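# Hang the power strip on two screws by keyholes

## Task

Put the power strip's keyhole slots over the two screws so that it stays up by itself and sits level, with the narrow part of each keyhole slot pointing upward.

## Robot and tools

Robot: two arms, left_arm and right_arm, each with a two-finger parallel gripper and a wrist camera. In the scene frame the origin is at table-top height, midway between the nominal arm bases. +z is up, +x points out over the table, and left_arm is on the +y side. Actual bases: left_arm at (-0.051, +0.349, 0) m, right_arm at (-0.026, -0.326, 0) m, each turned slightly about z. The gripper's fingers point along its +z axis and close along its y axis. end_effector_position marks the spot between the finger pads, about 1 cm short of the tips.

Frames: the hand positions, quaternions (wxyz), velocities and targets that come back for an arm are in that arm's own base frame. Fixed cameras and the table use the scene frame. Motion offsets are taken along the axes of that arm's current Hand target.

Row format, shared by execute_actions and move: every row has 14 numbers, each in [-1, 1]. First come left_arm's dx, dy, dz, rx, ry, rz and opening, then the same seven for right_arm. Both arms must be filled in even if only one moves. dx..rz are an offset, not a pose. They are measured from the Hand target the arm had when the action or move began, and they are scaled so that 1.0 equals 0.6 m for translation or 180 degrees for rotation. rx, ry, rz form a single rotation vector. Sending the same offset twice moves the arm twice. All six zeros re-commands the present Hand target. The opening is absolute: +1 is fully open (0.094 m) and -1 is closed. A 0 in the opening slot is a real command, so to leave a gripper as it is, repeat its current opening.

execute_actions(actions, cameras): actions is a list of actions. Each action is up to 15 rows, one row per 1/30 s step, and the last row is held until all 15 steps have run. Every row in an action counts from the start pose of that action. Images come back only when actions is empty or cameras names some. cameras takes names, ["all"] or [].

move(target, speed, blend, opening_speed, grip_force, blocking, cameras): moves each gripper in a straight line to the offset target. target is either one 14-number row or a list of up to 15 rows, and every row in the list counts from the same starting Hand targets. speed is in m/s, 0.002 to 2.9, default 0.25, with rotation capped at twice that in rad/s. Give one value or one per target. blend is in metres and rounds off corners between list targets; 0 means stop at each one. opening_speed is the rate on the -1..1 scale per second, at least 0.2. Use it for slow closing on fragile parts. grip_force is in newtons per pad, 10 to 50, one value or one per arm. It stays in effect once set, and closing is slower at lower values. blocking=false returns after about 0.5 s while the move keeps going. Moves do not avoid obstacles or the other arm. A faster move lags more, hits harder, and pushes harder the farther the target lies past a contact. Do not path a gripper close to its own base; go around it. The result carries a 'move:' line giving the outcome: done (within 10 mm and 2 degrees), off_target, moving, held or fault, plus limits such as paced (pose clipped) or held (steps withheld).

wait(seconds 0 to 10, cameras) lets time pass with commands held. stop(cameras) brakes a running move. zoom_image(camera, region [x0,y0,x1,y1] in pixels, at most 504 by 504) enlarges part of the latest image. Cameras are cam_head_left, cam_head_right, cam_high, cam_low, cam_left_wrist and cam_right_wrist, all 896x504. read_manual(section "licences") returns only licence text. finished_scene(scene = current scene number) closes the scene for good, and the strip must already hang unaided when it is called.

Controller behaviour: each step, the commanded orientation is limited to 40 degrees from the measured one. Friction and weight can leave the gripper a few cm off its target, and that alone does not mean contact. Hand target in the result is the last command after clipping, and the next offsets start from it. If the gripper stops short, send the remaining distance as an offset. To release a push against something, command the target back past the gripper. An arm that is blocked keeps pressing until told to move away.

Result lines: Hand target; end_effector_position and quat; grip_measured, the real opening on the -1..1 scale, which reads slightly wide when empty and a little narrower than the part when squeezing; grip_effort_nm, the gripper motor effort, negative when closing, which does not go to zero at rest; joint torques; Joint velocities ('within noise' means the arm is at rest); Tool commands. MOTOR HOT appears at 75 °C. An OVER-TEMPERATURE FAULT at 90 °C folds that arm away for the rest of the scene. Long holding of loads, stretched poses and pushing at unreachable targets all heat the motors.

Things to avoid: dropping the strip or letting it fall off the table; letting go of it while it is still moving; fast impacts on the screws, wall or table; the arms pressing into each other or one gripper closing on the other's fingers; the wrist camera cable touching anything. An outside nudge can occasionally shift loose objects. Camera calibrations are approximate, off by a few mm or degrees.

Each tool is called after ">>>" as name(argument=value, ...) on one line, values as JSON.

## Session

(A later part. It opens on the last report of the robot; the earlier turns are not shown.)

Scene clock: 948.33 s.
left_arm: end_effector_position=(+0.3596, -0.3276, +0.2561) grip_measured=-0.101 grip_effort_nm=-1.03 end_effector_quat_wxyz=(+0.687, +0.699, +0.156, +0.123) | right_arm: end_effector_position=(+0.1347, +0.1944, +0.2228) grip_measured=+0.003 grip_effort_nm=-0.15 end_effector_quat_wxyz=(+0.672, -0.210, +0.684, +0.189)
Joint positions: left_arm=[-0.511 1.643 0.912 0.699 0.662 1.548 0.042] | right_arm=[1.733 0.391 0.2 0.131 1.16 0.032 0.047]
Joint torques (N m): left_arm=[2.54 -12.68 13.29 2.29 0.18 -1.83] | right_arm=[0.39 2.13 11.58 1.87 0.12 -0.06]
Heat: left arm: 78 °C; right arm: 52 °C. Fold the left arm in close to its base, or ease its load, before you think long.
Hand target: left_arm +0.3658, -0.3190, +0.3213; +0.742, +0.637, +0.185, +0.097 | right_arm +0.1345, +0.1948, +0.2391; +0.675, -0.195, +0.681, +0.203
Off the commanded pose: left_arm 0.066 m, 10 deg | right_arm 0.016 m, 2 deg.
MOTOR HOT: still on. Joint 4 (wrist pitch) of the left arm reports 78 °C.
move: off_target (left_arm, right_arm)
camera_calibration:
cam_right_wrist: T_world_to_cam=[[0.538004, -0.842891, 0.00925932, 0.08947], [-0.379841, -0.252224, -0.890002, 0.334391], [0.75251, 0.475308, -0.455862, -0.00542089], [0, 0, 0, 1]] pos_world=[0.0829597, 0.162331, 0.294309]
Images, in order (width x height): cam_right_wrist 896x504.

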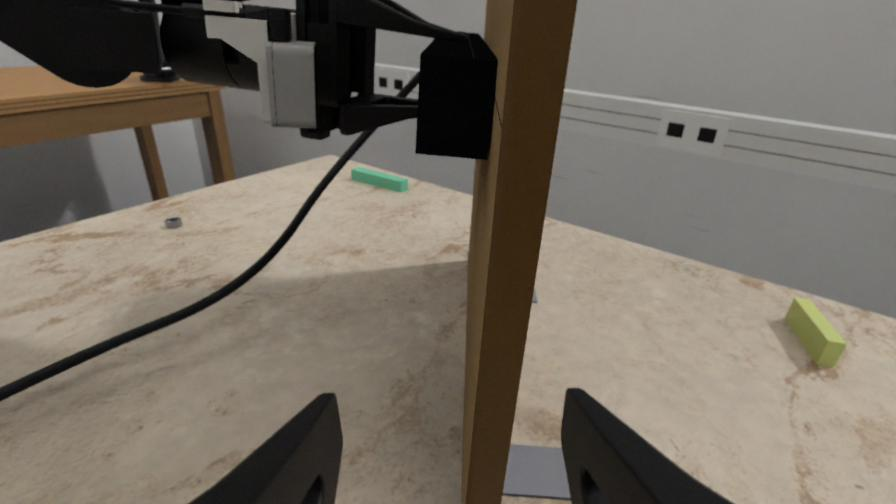

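>>> move(target=[[0,-0.02,-0.03,-0.01,0,0,-0.35,0,0,0,0,0,0,0],[0,-0.025,0.03,-0.01,0,0,-0.35,0,0,0,0,0,0,0]], speed=0.06, cameras=["cam_right_wrist"])

>>> zoom_image(camera="cam_right_wrist", region=[370, 0, 530, 200])

>>> move(target=[[0,0,-0.05,0,0,0,-0.35,0,0,0,0,0,0,0],[0,0,0,0,0,0,-0.35,0,0,0,0,0,0,0]], speed=0.06, cameras=["cam_right_wrist"])

>>> zoom_image(camera="cam_right_wrist", region=[370, 0, 530, 200])

Scene clock: 954.27 s.
left_arm: end_effector_position=(+0.3581, -0.3302, +0.2549) grip_measured=-0.101 grip_effort_nm=-1.03 end_effector_quat_wxyz=(+0.697, +0.691, +0.150, +0.121) | right_arm: end_effector_position=(+0.1347, +0.1944, +0.2228) grip_measured=+0.003 grip_effort_nm=-0.16 end_effector_quat_wxyz=(+0.672, -0.210, +0.684, +0.189)
Joint positions: left_arm=[-0.514 1.664 0.898 0.766 0.672 1.529 0.042] | right_arm=[1.733 0.391 0.2 0.131 1.16 0.032 0.047]
Joint torques (N m): left_arm=[-0.76 -8.03 14.46 2.64 -0.33 -1.83] | right_arm=[0.32 2.18 11.58 1.85 0.11 -0.07]
Heat: left arm: 78 °C; right arm: 52 °C. Fold the left arm in close to its base, or ease its load, before you think long.
Hand target: left_arm +0.3716, -0.3378, +0.3088; +0.752, +0.625, +0.184, +0.100 | right_arm +0.1345, +0.1948, +0.2391; +0.675, -0.195, +0.681, +0.203
Off the commanded pose: left_arm 0.056 m, 11 deg | right_arm 0.016 m, 2 deg.
MOTOR HOT: still on. Joint 4 (wrist pitch) of the left arm reports 78 °C.
move: off_target (left_arm, right_arm)
camera_calibration:
cam_right_wrist: T_world_to_cam=[[0.538004, -0.842891, 0.00925932, 0.08947], [-0.379841, -0.252224, -0.890002, 0.334391], [0.75251, 0.475308, -0.455862, -0.00542089], [0, 0, 0, 1]] pos_world=[0.0829597, 0.162331, 0.294309]
Images, in order (width x height): cam_right_wrist 896x504.

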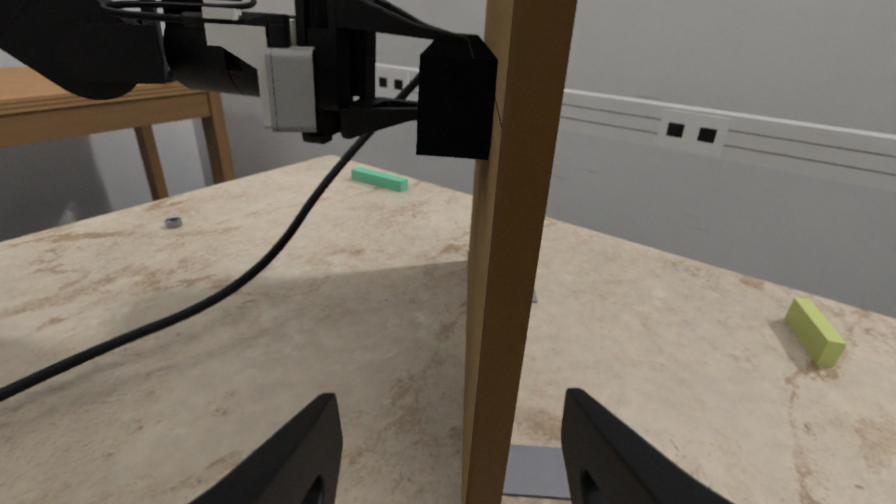

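Scaled by 2.520 from the camera's 896x504 image, which has a finer 1280x720 frame.

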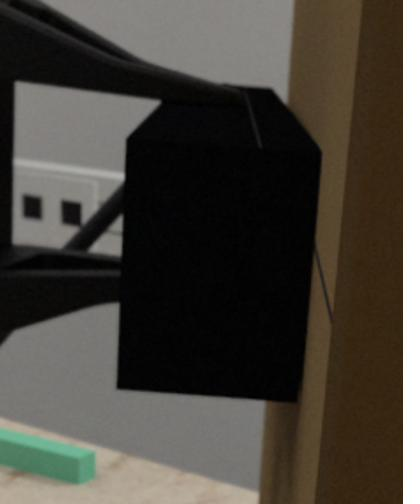

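Scene clock: 955.73 s.
left_arm: end_effector_position=(+0.3580, -0.3301, +0.2553) grip_measured=-0.101 grip_effort_nm=-1.03 end_effector_quat_wxyz=(+0.699, +0.688, +0.152, +0.119) | right_arm: end_effector_position=(+0.1347, +0.1944, +0.2228) grip_measured=+0.003 grip_effort_nm=-0.15 end_effector_quat_wxyz=(+0.672, -0.210, +0.684, +0.189)
Joint positions: left_arm=[-0.515 1.665 0.894 0.779 0.671 1.517 0.042] | right_arm=[1.733 0.391 0.2 0.131 1.16 0.032 0.047]
Joint torques (N m): left_arm=[-0.79 -8.02 14.61 2.59 -0.35 -1.75] | right_arm=[0.44 2.09 11.59 1.82 0.09 -0.08]
Heat: left arm: 78 °C; right arm: 52 °C. Fold the left arm in close to its base, or ease its load, before you think long.
Hand target: left_arm +0.3716, -0.3378, +0.3089; +0.752, +0.625, +0.184, +0.100 | right_arm +0.1345, +0.1948, +0.2391; +0.675, -0.195, +0.681, +0.203
Off the commanded pose: left_arm 0.056 m, 10 deg | right_arm 0.016 m, 2 deg.
MOTOR HOT: still on. Joint 4 (wrist pitch) of the left arm reports 78 °C.
move: off_target (left_arm, right_arm)
camera_calibration:
cam_right_wrist: T_world_to_cam=[[0.538004, -0.842891, 0.00925932, 0.08947], [-0.379841, -0.252224, -0.890002, 0.334391], [0.75251, 0.475308, -0.455862, -0.00542089], [0, 0, 0, 1]] pos_world=[0.0829597, 0.162331, 0.294309]
Images, in order (width x height): cam_right_wrist 896x504.

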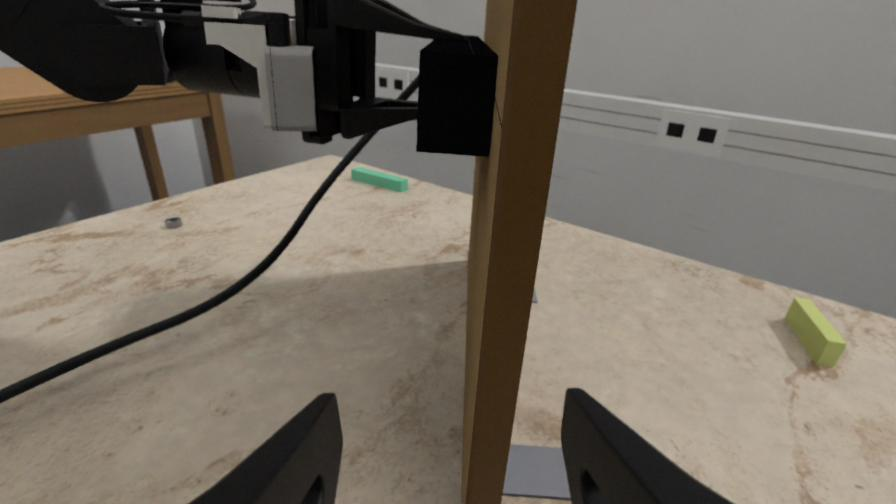

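Scaled by 2.520 from the camera's 896x504 image, which has a finer 1280x720 frame.

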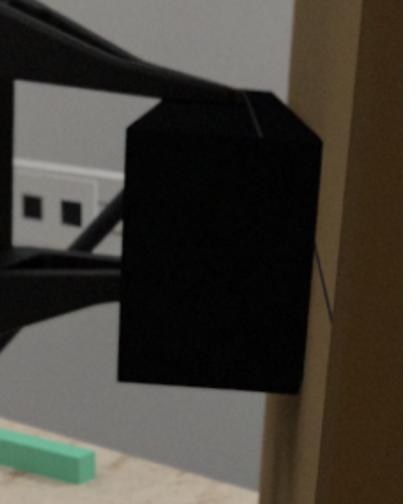

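>>> move(target=[[0,0.015,-0.05,-0.02,0,0.008,-0.35,0,0,0,0,0,0,0],[0,0.03,-0.05,-0.02,0,0.012,-0.35,0,0,0,0,0,0,0]], speed=0.06, cameras=["cam_right_wrist"])

>>> zoom_image(camera="cam_right_wrist", region=[370, 0, 530, 200])

>>> move(target=[0,-0.005,0.04,0.015,0,0.006,-0.35,0,0,0,0,0,0,0], speed=0.06, cameras=["cam_right_wrist"])

>>> zoom_image(camera="cam_right_wrist", region=[370, 0, 530, 200])

Scene clock: 962.00 s.
left_arm: end_effector_position=(+0.3588, -0.3268, +0.2546) grip_measured=-0.101 grip_effort_nm=-1.03 end_effector_quat_wxyz=(+0.705, +0.679, +0.169, +0.114) | right_arm: end_effector_position=(+0.1347, +0.1944, +0.2228) grip_measured=+0.003 grip_effort_nm=-0.15 end_effector_quat_wxyz=(+0.672, -0.210, +0.684, +0.189)
Joint positions: left_arm=[-0.513 1.665 0.872 0.821 0.653 1.471 0.042] | right_arm=[1.733 0.391 0.2 0.131 1.16 0.032 0.047]
Joint torques (N m): left_arm=[3.85 -13.49 9.07 3.14 0.14 -1.44] | right_arm=[0.47 2.14 11.63 1.84 0.11 -0.07]
Heat: left arm: 78 °C; right arm: 52 °C. Fold the left arm in close to its base, or ease its load, before you think long.
Hand target: left_arm +0.3610, -0.3071, +0.3220; +0.769, +0.605, +0.169, +0.120 | right_arm +0.1345, +0.1948, +0.2391; +0.675, -0.195, +0.681, +0.203
Off the commanded pose: left_arm 0.070 m, 11 deg | right_arm 0.016 m, 2 deg.
MOTOR HOT: still on. Joint 4 (wrist pitch) of the left arm reports 78 °C.
move: off_target (left_arm, right_arm)
camera_calibration:
cam_right_wrist: T_world_to_cam=[[0.538004, -0.842891, 0.00925932, 0.08947], [-0.379841, -0.252224, -0.890002, 0.334391], [0.75251, 0.475308, -0.455862, -0.00542089], [0, 0, 0, 1]] pos_world=[0.0829597, 0.162331, 0.294309]
Images, in order (width x height): cam_right_wrist 896x504.

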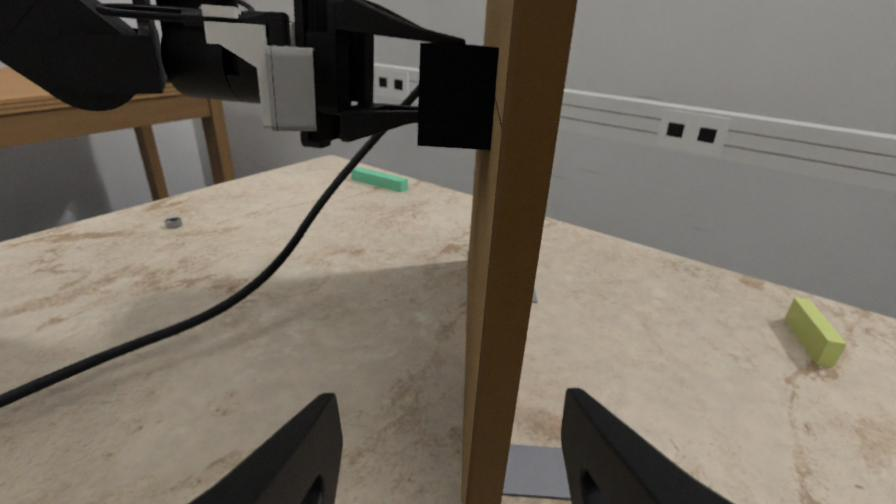

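Scaled by 2.520 from the camera's 896x504 image, which has a finer 1280x720 frame.

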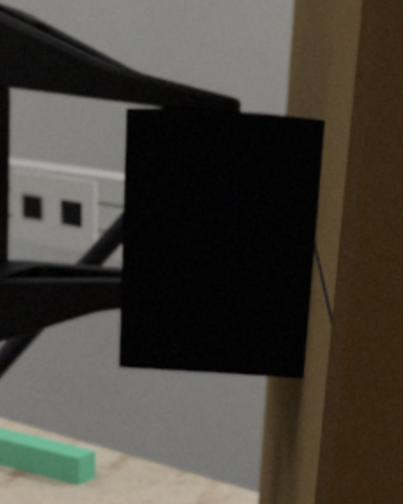

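Scene clock: 962.77 s.
left_arm: end_effector_position=(+0.3587, -0.3284, +0.2538) grip_measured=-0.101 grip_effort_nm=-1.03 end_effector_quat_wxyz=(+0.702, +0.684, +0.167, +0.112) | right_arm: end_effector_position=(+0.1347, +0.1944, +0.2228) grip_measured=+0.003 grip_effort_nm=-0.15 end_effector_quat_wxyz=(+0.672, -0.210, +0.684, +0.189)
Joint positions: left_arm=[-0.514 1.665 0.883 0.794 0.659 1.483 0.042] | right_arm=[1.733 0.391 0.2 0.131 1.16 0.032 0.047]
Joint torques (N m): left_arm=[0.58 -11.15 15.05 2.47 -0.2 -1.16] | right_arm=[0.34 2.09 11.69 1.86 0.13 -0.11]
Heat: left arm: 78 °C; right arm: 52 °C. Fold the left arm in close to its base, or ease its load, before you think long.
Hand target: left_arm +0.3706, -0.3292, +0.3241; +0.753, +0.624, +0.166, +0.123 | right_arm +0.1345, +0.1948, +0.2391; +0.675, -0.195, +0.681, +0.203
Off the commanded pose: left_arm 0.071 m, 9 deg | right_arm 0.016 m, 2 deg.
MOTOR HOT: still on. Joint 4 (wrist pitch) of the left arm reports 78 °C.
move: off_target (left_arm, right_arm)
camera_calibration:
cam_right_wrist: T_world_to_cam=[[0.538004, -0.842891, 0.00925932, 0.08947], [-0.379841, -0.252224, -0.890002, 0.334391], [0.75251, 0.475308, -0.455862, -0.00542089], [0, 0, 0, 1]] pos_world=[0.0829597, 0.162331, 0.294309]
Images, in order (width x height): cam_right_wrist 896x504.

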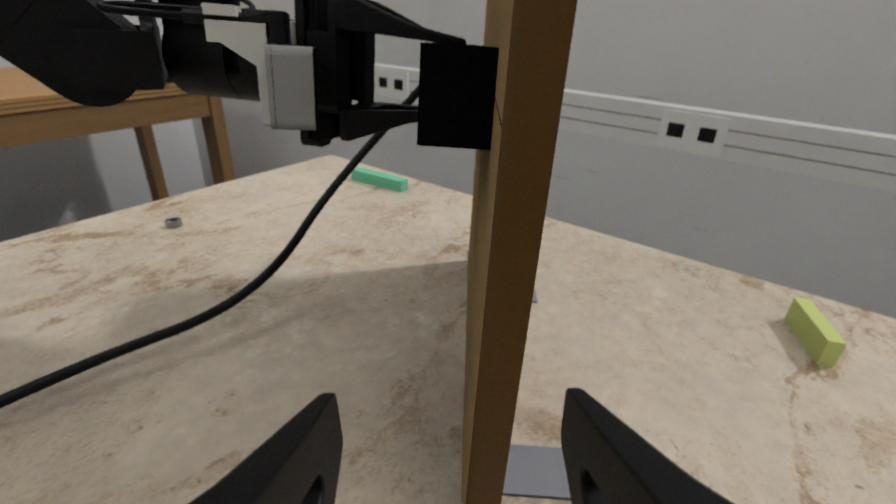

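Scaled by 2.520 from the camera's 896x504 image, which has a finer 1280x720 frame.

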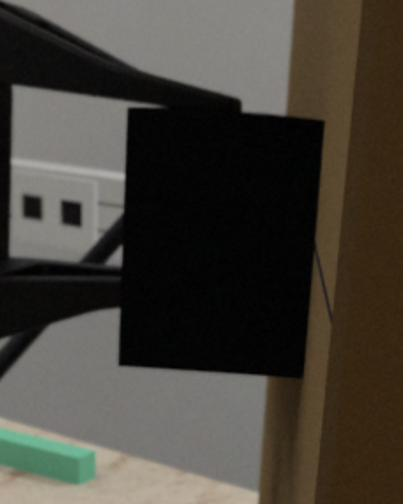

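>>> move(target=[0,0,-0.09,0,0,0.01,-0.35,0,0,0,0,0,0,0], speed=0.05, cameras=["cam_right_wrist","cam_head_left"])

>>> zoom_image(camera="cam_right_wrist", region=[370, 0, 530, 200])

>>> zoom_image(camera="cam_head_left", region=[350, 170, 470, 280])

Scene clock: 967.80 s.
left_arm: end_effector_position=(+0.3585, -0.3256, +0.2538) grip_measured=-0.101 grip_effort_nm=-1.03 end_effector_quat_wxyz=(+0.704, +0.681, +0.166, +0.118) | right_arm: end_effector_position=(+0.1347, +0.1944, +0.2228) grip_measured=+0.003 grip_effort_nm=-0.15 end_effector_quat_wxyz=(+0.672, -0.210, +0.684, +0.189)
Joint positions: left_arm=[-0.51 1.662 0.868 0.817 0.655 1.483 0.042] | right_arm=[1.733 0.391 0.2 0.131 1.16 0.032 0.047]
Joint torques (N m): left_arm=[7.87 -18.86 4.46 2.69 0.56 -0.9] | right_arm=[0.38 2.15 11.63 1.85 0.15 -0.03]
Heat: left arm: 77 °C; right arm: 52 °C. Fold the left arm in close to its base, or ease its load, before you think long.
Hand target: left_arm +0.3488, -0.2806, +0.3153; +0.751, +0.627, +0.156, +0.135 | right_arm +0.1345, +0.1948, +0.2391; +0.675, -0.195, +0.681, +0.203
Off the commanded pose: left_arm 0.077 m, 9 deg | right_arm 0.016 m, 2 deg.
MOTOR HOT: still on. Joint 4 (wrist pitch) of the left arm reports 77 °C.
move: off_target (left_arm, right_arm)
camera_calibration:
cam_right_wrist: T_world_to_cam=[[0.538004, -0.842891, 0.00925932, 0.08947], [-0.379841, -0.252224, -0.890002, 0.334391], [0.75251, 0.475308, -0.455862, -0.00542089], [0, 0, 0, 1]] pos_world=[0.0829597, 0.162331, 0.294309]
Images, in order (width x height): cam_head_left 896x504, cam_right_wrist 896x504.

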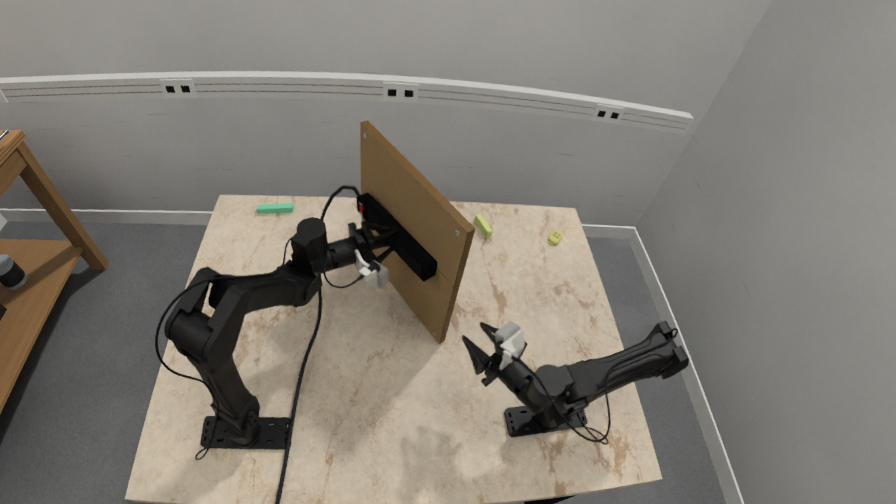

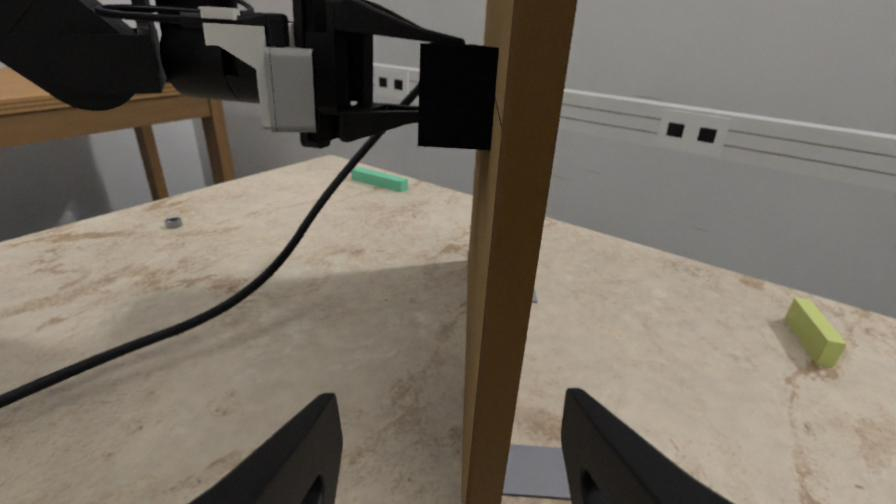

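Scaled by 2.520 from the camera's 896x504 image, which has a finer 1280x720 frame.

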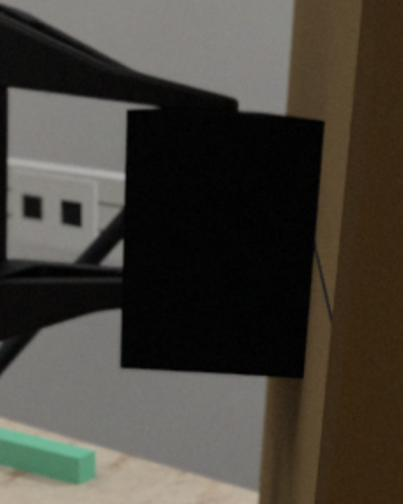

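Scaled by 4.200 from the camera's 896x504 image, which has a finer 1280x720 frame.

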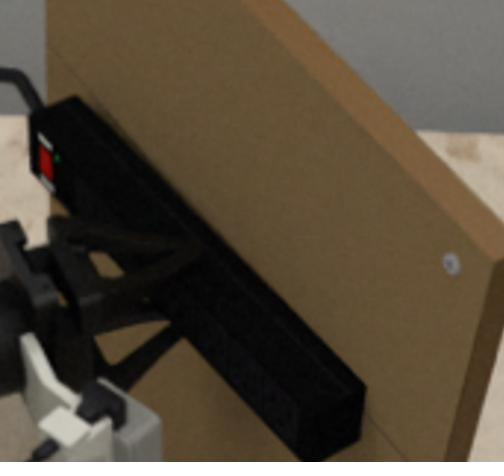

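>>> move(target=[[0,-0.04,0.06,0.02,0,0.012,-0.35,0,0,0,0,0,0,0],[0,-0.045,0.05,0.02,0,0.025,-0.35,0,0,0,0,0,0,0]], speed=0.06, cameras=["cam_right_wrist"])

>>> zoom_image(camera="cam_right_wrist", region=[370, 0, 530, 200])

>>> move(target=[0,-0.01,0,0,0,0.015,-0.35,0,0,0,0,0,0,0], speed=0.06, cameras=["cam_right_wrist"])

>>> zoom_image(camera="cam_right_wrist", region=[370, 0, 530, 200])

Scene clock: 980.73 s.
left_arm: end_effector_position=(+0.3589, -0.3273, +0.2531) grip_measured=-0.101 grip_effort_nm=-1.03 end_effector_quat_wxyz=(+0.700, +0.685, +0.162, +0.122) | right_arm: end_effector_position=(+0.1347, +0.1944, +0.2228) grip_measured=+0.003 grip_effort_nm=-0.15 end_effector_quat_wxyz=(+0.672, -0.210, +0.684, +0.189)
Joint positions: left_arm=[-0.515 1.662 0.875 0.799 0.65 1.504 0.042] | right_arm=[1.733 0.391 0.2 0.131 1.16 0.032 0.047]
Joint torques (N m): left_arm=[3.12 -12.27 8.42 2.36 0.12 0.02] | right_arm=[0.28 2.1 11.51 1.83 0.11 -0.05]
Heat: left arm: 76 °C; right arm: 52 °C. Fold the left arm in close to its base, or ease its load, before you think long.
Hand target: left_arm +0.3612, -0.3123, +0.2936; +0.725, +0.656, +0.135, +0.159 | right_arm +0.1345, +0.1948, +0.2391; +0.675, -0.195, +0.681, +0.203
Off the commanded pose: left_arm 0.043 m, 7 deg | right_arm 0.016 m, 2 deg.
MOTOR HOT: still on. Joint 4 (wrist pitch) of the left arm reports 76 °C.
move: off_target (left_arm, right_arm)
camera_calibration:
cam_right_wrist: T_world_to_cam=[[0.538004, -0.842891, 0.00925932, 0.08947], [-0.379841, -0.252224, -0.890002, 0.334391], [0.75251, 0.475308, -0.455862, -0.00542089], [0, 0, 0, 1]] pos_world=[0.0829597, 0.162331, 0.294309]
Images, in order (width x height): cam_right_wrist 896x504.

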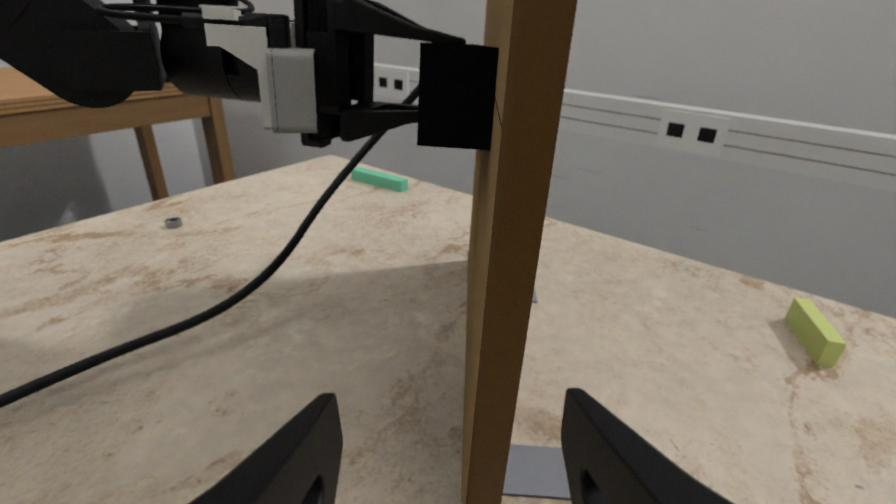

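Scaled by 2.520 from the camera's 896x504 image, which has a finer 1280x720 frame.

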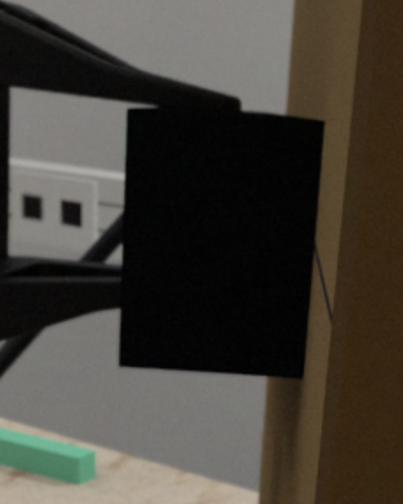

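Scene clock: 981.43 s.
left_arm: end_effector_position=(+0.3589, -0.3273, +0.2532) grip_measured=-0.101 grip_effort_nm=-1.03 end_effector_quat_wxyz=(+0.699, +0.685, +0.159, +0.126) | right_arm: end_effector_position=(+0.1347, +0.1944, +0.2228) grip_measured=+0.003 grip_effort_nm=-0.15 end_effector_quat_wxyz=(+0.672, -0.210, +0.684, +0.189)
Joint positions: left_arm=[-0.515 1.662 0.875 0.799 0.65 1.512 0.042] | right_arm=[1.733 0.391 0.2 0.131 1.16 0.032 0.047]
Joint torques (N m): left_arm=[3 -11.25 7.49 2.55 0.09 0.39] | right_arm=[0.43 2.14 11.59 1.84 0.11 -0.07]
Heat: left arm: 76 °C; right arm: 52 °C. Fold the left arm in close to its base, or ease its load, before you think long.
Hand target: left_arm +0.3615, -0.3129, +0.2876; +0.721, +0.659, +0.120, +0.176 | right_arm +0.1345, +0.1948, +0.2391; +0.675, -0.195, +0.681, +0.203
Off the commanded pose: left_arm 0.037 m, 8 deg | right_arm 0.016 m, 2 deg.
MOTOR HOT: still on. Joint 4 (wrist pitch) of the left arm reports 76 °C.
move: off_target (left_arm, right_arm)
camera_calibration:
cam_right_wrist: T_world_to_cam=[[0.538004, -0.842891, 0.00925932, 0.08947], [-0.379841, -0.252224, -0.890002, 0.334391], [0.75251, 0.475308, -0.455862, -0.00542089], [0, 0, 0, 1]] pos_world=[0.0829597, 0.162331, 0.294309]
Images, in order (width x height): cam_right_wrist 896x504.

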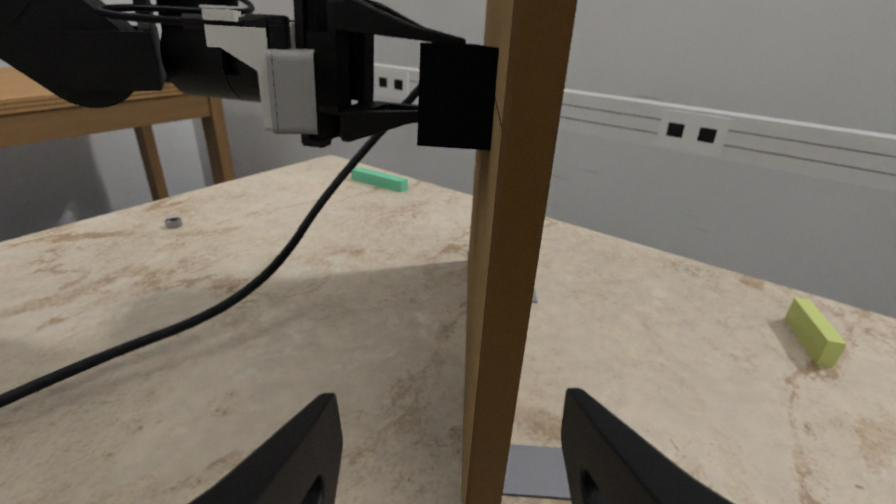

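Scaled by 2.520 from the camera's 896x504 image, which has a finer 1280x720 frame.

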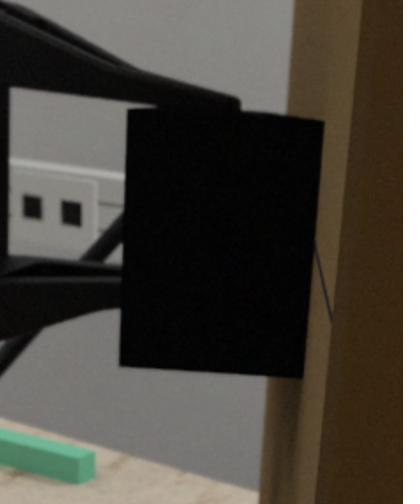

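>>> move(target=[0,-0.008,0,0,0,0.015,-0.35,0,0,0,0,0,0,0], speed=0.06)

>>> move(target=[0,-0.006,0,0,0,0.012,-0.35,0,0,0,0,0,0,0], speed=0.06, cameras=["cam_right_wrist"])

>>> zoom_image(camera="cam_right_wrist", region=[370, 0, 530, 200])

>>> move(target=[0,-0.006,0,0,0,0.012,-0.35,0,0,0,0,0,0,0], speed=0.06, cameras=["cam_right_wrist"])

>>> zoom_image(camera="cam_right_wrist", region=[370, 0, 530, 200])

Scene clock: 987.33 s.
left_arm: end_effector_position=(+0.3589, -0.3273, +0.2534) grip_measured=-0.101 grip_effort_nm=-1.03 end_effector_quat_wxyz=(+0.699, +0.686, +0.157, +0.128) | right_arm: end_effector_position=(+0.1347, +0.1944, +0.2228) grip_measured=+0.003 grip_effort_nm=-0.15 end_effector_quat_wxyz=(+0.672, -0.210, +0.684, +0.189)
Joint positions: left_arm=[-0.515 1.662 0.875 0.8 0.65 1.52 0.042] | right_arm=[1.733 0.391 0.2 0.131 1.16 0.032 0.047]
Joint torques (N m): left_arm=[2.93 -10.45 6.86 2.67 0.07 0.76] | right_arm=[0.47 2.17 11.55 1.84 0.12 -0.09]
Heat: left arm: 75 °C; right arm: 52 °C. Fold the left arm in close to its base, or ease its load, before you think long.
Hand target: left_arm +0.3620, -0.3132, +0.2829; +0.717, +0.661, +0.104, +0.193 | right_arm +0.1345, +0.1948, +0.2391; +0.675, -0.195, +0.681, +0.203
Off the commanded pose: left_arm 0.033 m, 10 deg | right_arm 0.016 m, 2 deg.
MOTOR HOT: still on. Joint 4 (wrist pitch) of the left arm reports 75 °C.
move: off_target (left_arm, right_arm)

Scene clock: 988.40 s.
left_arm: end_effector_position=(+0.3584, -0.3274, +0.2569) grip_measured=-0.101 grip_effort_nm=-1.03 end_effector_quat_wxyz=(+0.700, +0.686, +0.135, +0.149) | right_arm: end_effector_position=(+0.1347, +0.1944, +0.2228) grip_measured=+0.003 grip_effort_nm=-0.15 end_effector_quat_wxyz=(+0.672, -0.210, +0.684, +0.189)
Joint positions: left_arm=[-0.515 1.662 0.875 0.816 0.652 1.569 0.042] | right_arm=[1.733 0.391 0.2 0.131 1.16 0.032 0.047]
Joint torques (N m): left_arm=[3.03 -9.54 6.46 2.66 0.05 0.66] | right_arm=[0.47 2.24 11.6 1.83 0.11 -0.07]
Heat: left arm: 75 °C; right arm: 52 °C. Fold the left arm in close to its base, or ease its load, before you think long.
Hand target: left_arm +0.3625, -0.3134, +0.2793; +0.713, +0.663, +0.092, +0.207 | right_arm +0.1345, +0.1948, +0.2391; +0.675, -0.195, +0.681, +0.203
Off the commanded pose: left_arm 0.027 m, 9 deg | right_arm 0.016 m, 2 deg.
MOTOR HOT: still on. Joint 4 (wrist pitch) of the left arm reports 75 °C.
move: off_target (left_arm, right_arm)
camera_calibration:
cam_right_wrist: T_world_to_cam=[[0.538004, -0.842891, 0.00925932, 0.08947], [-0.379841, -0.252224, -0.890002, 0.334391], [0.75251, 0.475308, -0.455862, -0.00542089], [0, 0, 0, 1]] pos_world=[0.0829597, 0.162331, 0.294309]
Images, in order (width x height): cam_right_wrist 896x504.

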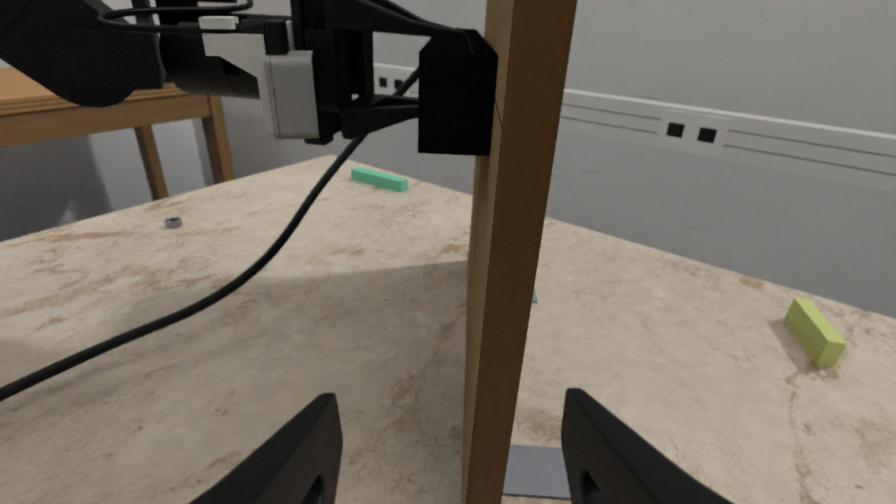

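Scaled by 2.520 from the camera's 896x504 image, which has a finer 1280x720 frame.

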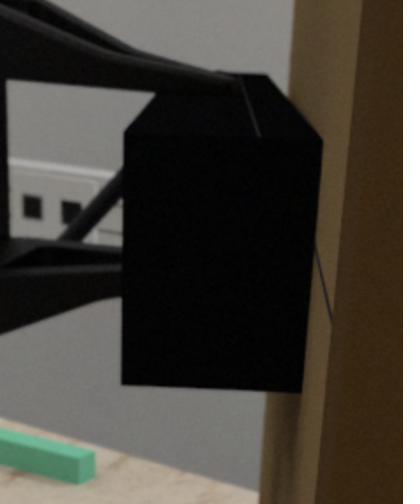

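Scene clock: 989.10 s.
left_arm: end_effector_position=(+0.3581, -0.3275, +0.2583) grip_measured=-0.101 grip_effort_nm=-1.03 end_effector_quat_wxyz=(+0.700, +0.686, +0.124, +0.158) | right_arm: end_effector_position=(+0.1347, +0.1944, +0.2228) grip_measured=+0.003 grip_effort_nm=-0.15 end_effector_quat_wxyz=(+0.672, -0.210, +0.684, +0.189)
Joint positions: left_arm=[-0.515 1.662 0.875 0.823 0.653 1.592 0.042] | right_arm=[1.733 0.391 0.2 0.131 1.16 0.032 0.047]
Joint torques (N m): left_arm=[3.11 -8.79 6.08 2.69 0.04 0.78] | right_arm=[0.36 2.22 11.52 1.83 0.14 -0.06]
Heat: left arm: 75 °C; right arm: 52 °C. Fold the left arm in close to its base, or ease its load, before you think long.
Hand target: left_arm +0.3631, -0.3135, +0.2758; +0.709, +0.665, +0.079, +0.220 | right_arm +0.1345, +0.1948, +0.2391; +0.675, -0.195, +0.681, +0.203
Off the commanded pose: left_arm 0.023 m, 9 deg | right_arm 0.016 m, 2 deg.
MOTOR HOT: still on. Joint 4 (wrist pitch) of the left arm reports 75 °C.
move: off_target (left_arm, right_arm)
camera_calibration:
cam_right_wrist: T_world_to_cam=[[0.538004, -0.842891, 0.00925932, 0.08947], [-0.379841, -0.252224, -0.890002, 0.334391], [0.75251, 0.475308, -0.455862, -0.00542089], [0, 0, 0, 1]] pos_world=[0.0829597, 0.162331, 0.294309]
Images, in order (width x height): cam_right_wrist 896x504.

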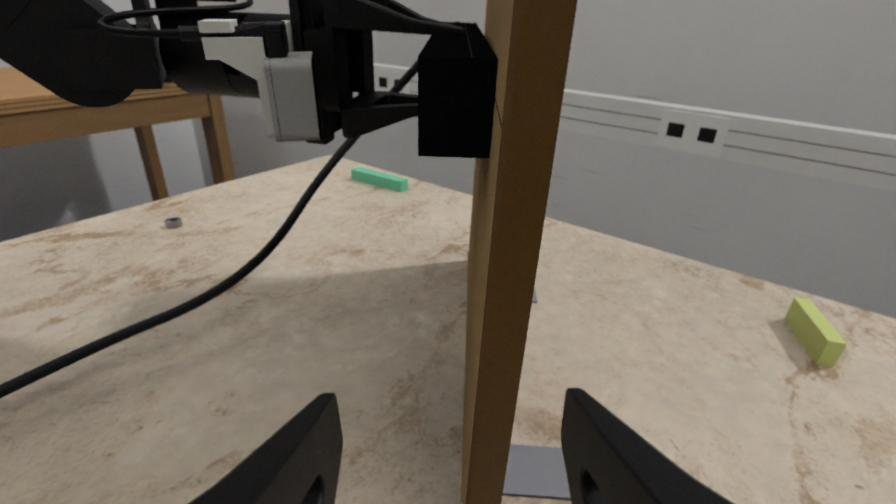

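Scaled by 2.520 from the camera's 896x504 image, which has a finer 1280x720 frame.

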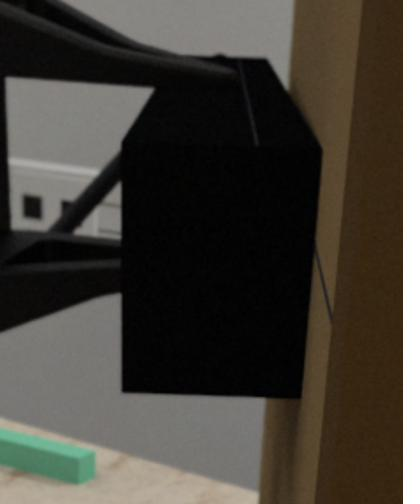

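>>> move(target=[0,-0.02,0,0.0,0,0,-0.35,0,0,0,0,0,0,0], speed=0.05)

>>> move(target=[0,-0.02,0,0.01,0,0,-0.35,0,0,0,0,0,0,0], speed=0.05, cameras=["cam_right_wrist"])

>>> zoom_image(camera="cam_right_wrist", region=[370, 0, 530, 200])

Scene clock: 992.30 s.
left_arm: end_effector_position=(+0.3581, -0.3274, +0.2574) grip_measured=-0.101 grip_effort_nm=-1.03 end_effector_quat_wxyz=(+0.708, +0.677, +0.119, +0.162) | right_arm: end_effector_position=(+0.1347, +0.1944, +0.2228) grip_measured=+0.003 grip_effort_nm=-0.16 end_effector_quat_wxyz=(+0.672, -0.210, +0.684, +0.189)
Joint positions: left_arm=[-0.514 1.681 0.861 0.888 0.658 1.58 0.042] | right_arm=[1.733 0.391 0.2 0.131 1.16 0.032 0.047]
Joint torques (N m): left_arm=[3.3 -7.39 5.87 2.55 0.03 0.88] | right_arm=[0.5 2.07 11.63 1.85 0.13 -0.07]
Heat: left arm: 75 °C; right arm: 52 °C. Fold the left arm in close to its base, or ease its load, before you think long.
Hand target: left_arm +0.3656, -0.3138, +0.2640; +0.709, +0.665, +0.079, +0.220 | right_arm +0.1345, +0.1948, +0.2391; +0.675, -0.195, +0.681, +0.203
Off the commanded pose: left_arm 0.017 m, 8 deg | right_arm 0.016 m, 2 deg.
MOTOR HOT: still on. Joint 4 (wrist pitch) of the left arm reports 75 °C.
move: off_target (left_arm, right_arm)

Scene clock: 993.03 s.
left_arm: end_effector_position=(+0.3583, -0.3273, +0.2568) grip_measured=-0.101 grip_effort_nm=-1.03 end_effector_quat_wxyz=(+0.709, +0.677, +0.116, +0.161) | right_arm: end_effector_position=(+0.1347, +0.1944, +0.2228) grip_measured=+0.003 grip_effort_nm=-0.15 end_effector_quat_wxyz=(+0.672, -0.210, +0.684, +0.189)
Joint positions: left_arm=[-0.511 1.687 0.861 0.897 0.664 1.58 0.042] | right_arm=[1.733 0.391 0.2 0.131 1.16 0.032 0.047]
Joint torques (N m): left_arm=[3.32 -6.61 5.64 2.28 -0.04 1.06] | right_arm=[0.38 2.18 11.67 1.82 0.11 -0.07]
Heat: left arm: 75 °C; right arm: 52 °C. Fold the left arm in close to its base, or ease its load, before you think long.
Hand target: left_arm +0.3680, -0.3140, +0.2524; +0.699, +0.676, +0.083, +0.219 | right_arm +0.1345, +0.1948, +0.2391; +0.675, -0.195, +0.681, +0.203
Off the commanded pose: left_arm 0.017 m, 8 deg | right_arm 0.016 m, 2 deg.
MOTOR HOT: still on. Joint 4 (wrist pitch) of the left arm reports 75 °C.
move: off_target (left_arm, right_arm)
camera_calibration:
cam_right_wrist: T_world_to_cam=[[0.538004, -0.842891, 0.00925932, 0.08947], [-0.379841, -0.252224, -0.890002, 0.334391], [0.75251, 0.475308, -0.455862, -0.00542089], [0, 0, 0, 1]] pos_world=[0.0829597, 0.162331, 0.294309]
Images, in order (width x height): cam_right_wrist 896x504.

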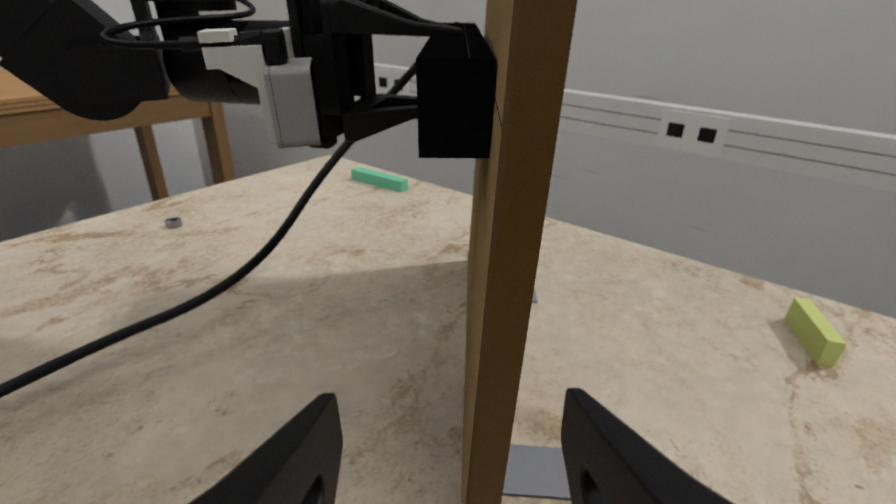

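Scaled by 2.520 from the camera's 896x504 image, which has a finer 1280x720 frame.

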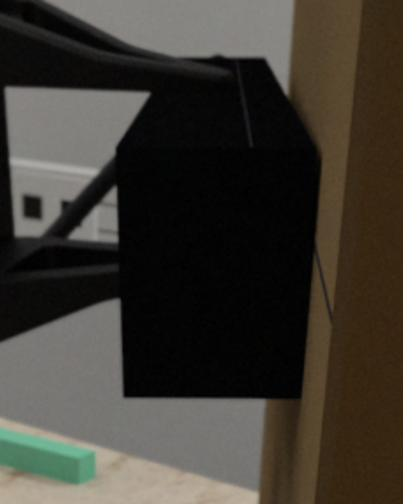

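>>> move(target=[0,-0.025,-0.01,0.04,0,0,-0.35,0,0,0,0,0,0,0], speed=0.05, cameras=["cam_right_wrist"])

>>> zoom_image(camera="cam_right_wrist", region=[370, 0, 530, 200])

>>> move(target=[0,-0.015,0,0.03,0,0,-0.35,0,0,0,0,0,0,0], speed=0.05, cameras=["cam_right_wrist"])

>>> zoom_image(camera="cam_right_wrist", region=[370, 0, 530, 200])

Scene clock: 997.87 s.
left_arm: end_effector_position=(+0.3583, -0.3272, +0.2555) grip_measured=-0.101 grip_effort_nm=-1.03 end_effector_quat_wxyz=(+0.699, +0.687, +0.117, +0.160) | right_arm: end_effector_position=(+0.1347, +0.1944, +0.2228) grip_measured=+0.003 grip_effort_nm=-0.15 end_effector_quat_wxyz=(+0.672, -0.210, +0.684, +0.189)
Joint positions: left_arm=[-0.511 1.671 0.873 0.833 0.665 1.605 0.042] | right_arm=[1.733 0.391 0.2 0.131 1.16 0.032 0.047]
Joint torques (N m): left_arm=[4.15 -9.02 5.49 1.09 -0.07 1.52] | right_arm=[0.5 2.15 11.48 1.85 0.11 -0.05]
Heat: left arm: 74 °C; right arm: 52 °C. Fold the left arm in close to its base, or ease its load, before you think long.
Hand target: left_arm +0.3685, -0.3084, +0.2372; +0.655, +0.718, +0.096, +0.213 | right_arm +0.1345, +0.1948, +0.2391; +0.675, -0.195, +0.681, +0.203
Off the commanded pose: left_arm 0.028 m, 9 deg | right_arm 0.016 m, 2 deg.
MOTOR HOT: still on. Joint 4 (wrist pitch) of the left arm reports 74 °C.
move: off_target (left_arm, right_arm)
camera_calibration:
cam_right_wrist: T_world_to_cam=[[0.538004, -0.842891, 0.00925932, 0.08947], [-0.379841, -0.252224, -0.890002, 0.334391], [0.75251, 0.475308, -0.455862, -0.00542089], [0, 0, 0, 1]] pos_world=[0.0829597, 0.162331, 0.294309]
Images, in order (width x height): cam_right_wrist 896x504.

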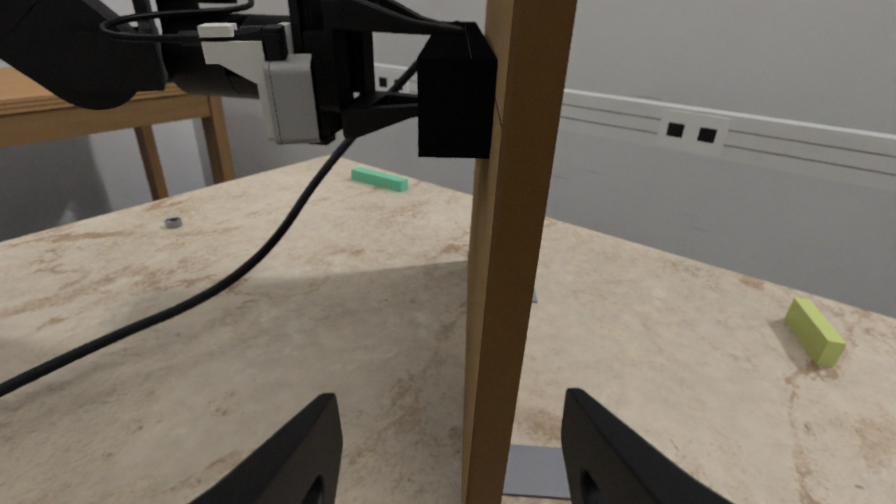

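Scaled by 2.520 from the camera's 896x504 image, which has a finer 1280x720 frame.

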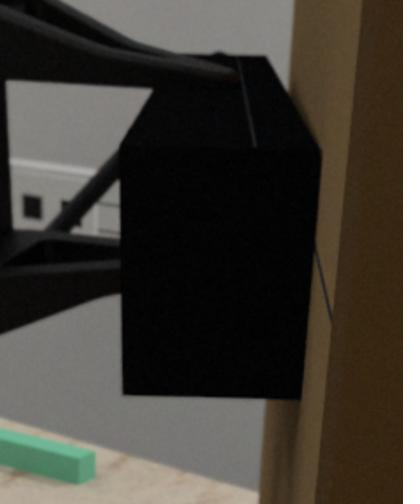

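Scene clock: 999.57 s.
left_arm: end_effector_position=(+0.3580, -0.3279, +0.2619) grip_measured=-0.101 grip_effort_nm=-1.03 end_effector_quat_wxyz=(+0.677, +0.706, +0.091, +0.186) | right_arm: end_effector_position=(+0.1347, +0.1944, +0.2228) grip_measured=+0.003 grip_effort_nm=-0.15 end_effector_quat_wxyz=(+0.672, -0.210, +0.684, +0.189)
Joint positions: left_arm=[-0.514 1.633 0.913 0.703 0.661 1.72 0.042] | right_arm=[1.733 0.391 0.2 0.131 1.16 0.032 0.047]
Joint torques (N m): left_arm=[3.86 -8.73 5.35 0.55 -0.28 1.13] | right_arm=[0.35 2.14 11.47 1.84 0.09 -0.09]
Heat: left arm: 73 °C; right arm: 52 °C. Fold the left arm in close to its base, or ease its load, before you think long.
Hand target: left_arm +0.3696, -0.3074, +0.2283; +0.620, +0.749, +0.106, +0.208 | right_arm +0.1345, +0.1948, +0.2391; +0.675, -0.195, +0.681, +0.203
Off the commanded pose: left_arm 0.041 m, 9 deg | right_arm 0.016 m, 2 deg.
MOTOR HOT: still on. Joint 4 (wrist pitch) of the left arm reports 73 °C.
move: off_target (left_arm, right_arm)
camera_calibration:
cam_right_wrist: T_world_to_cam=[[0.538004, -0.842891, 0.00925932, 0.08947], [-0.379841, -0.252224, -0.890002, 0.334391], [0.75251, 0.475308, -0.455862, -0.00542089], [0, 0, 0, 1]] pos_world=[0.0829597, 0.162331, 0.294309]
Images, in order (width x height): cam_right_wrist 896x504.

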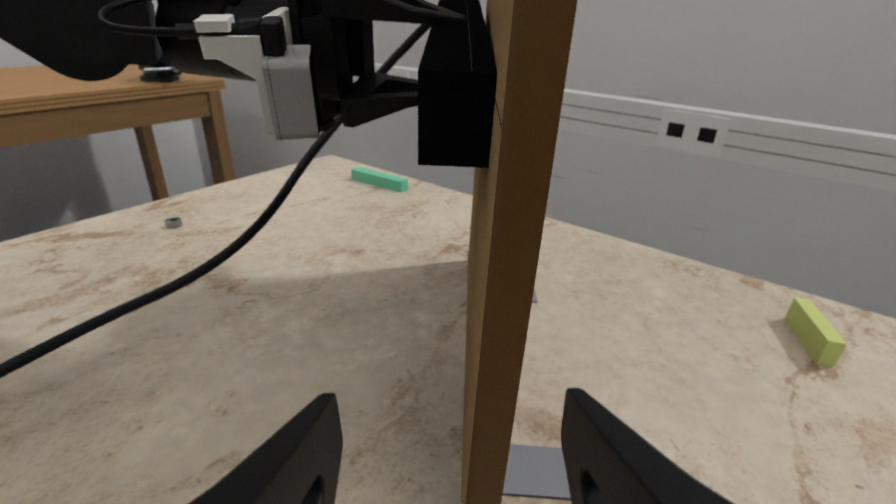

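Scaled by 2.520 from the camera's 896x504 image, which has a finer 1280x720 frame.

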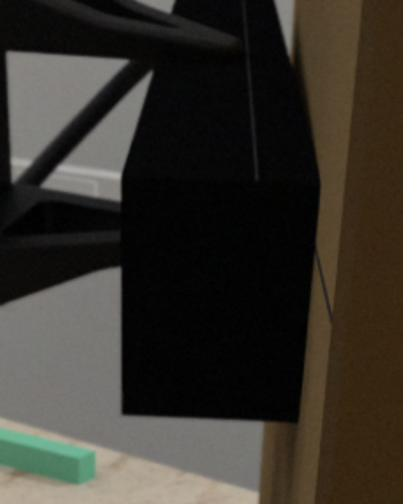

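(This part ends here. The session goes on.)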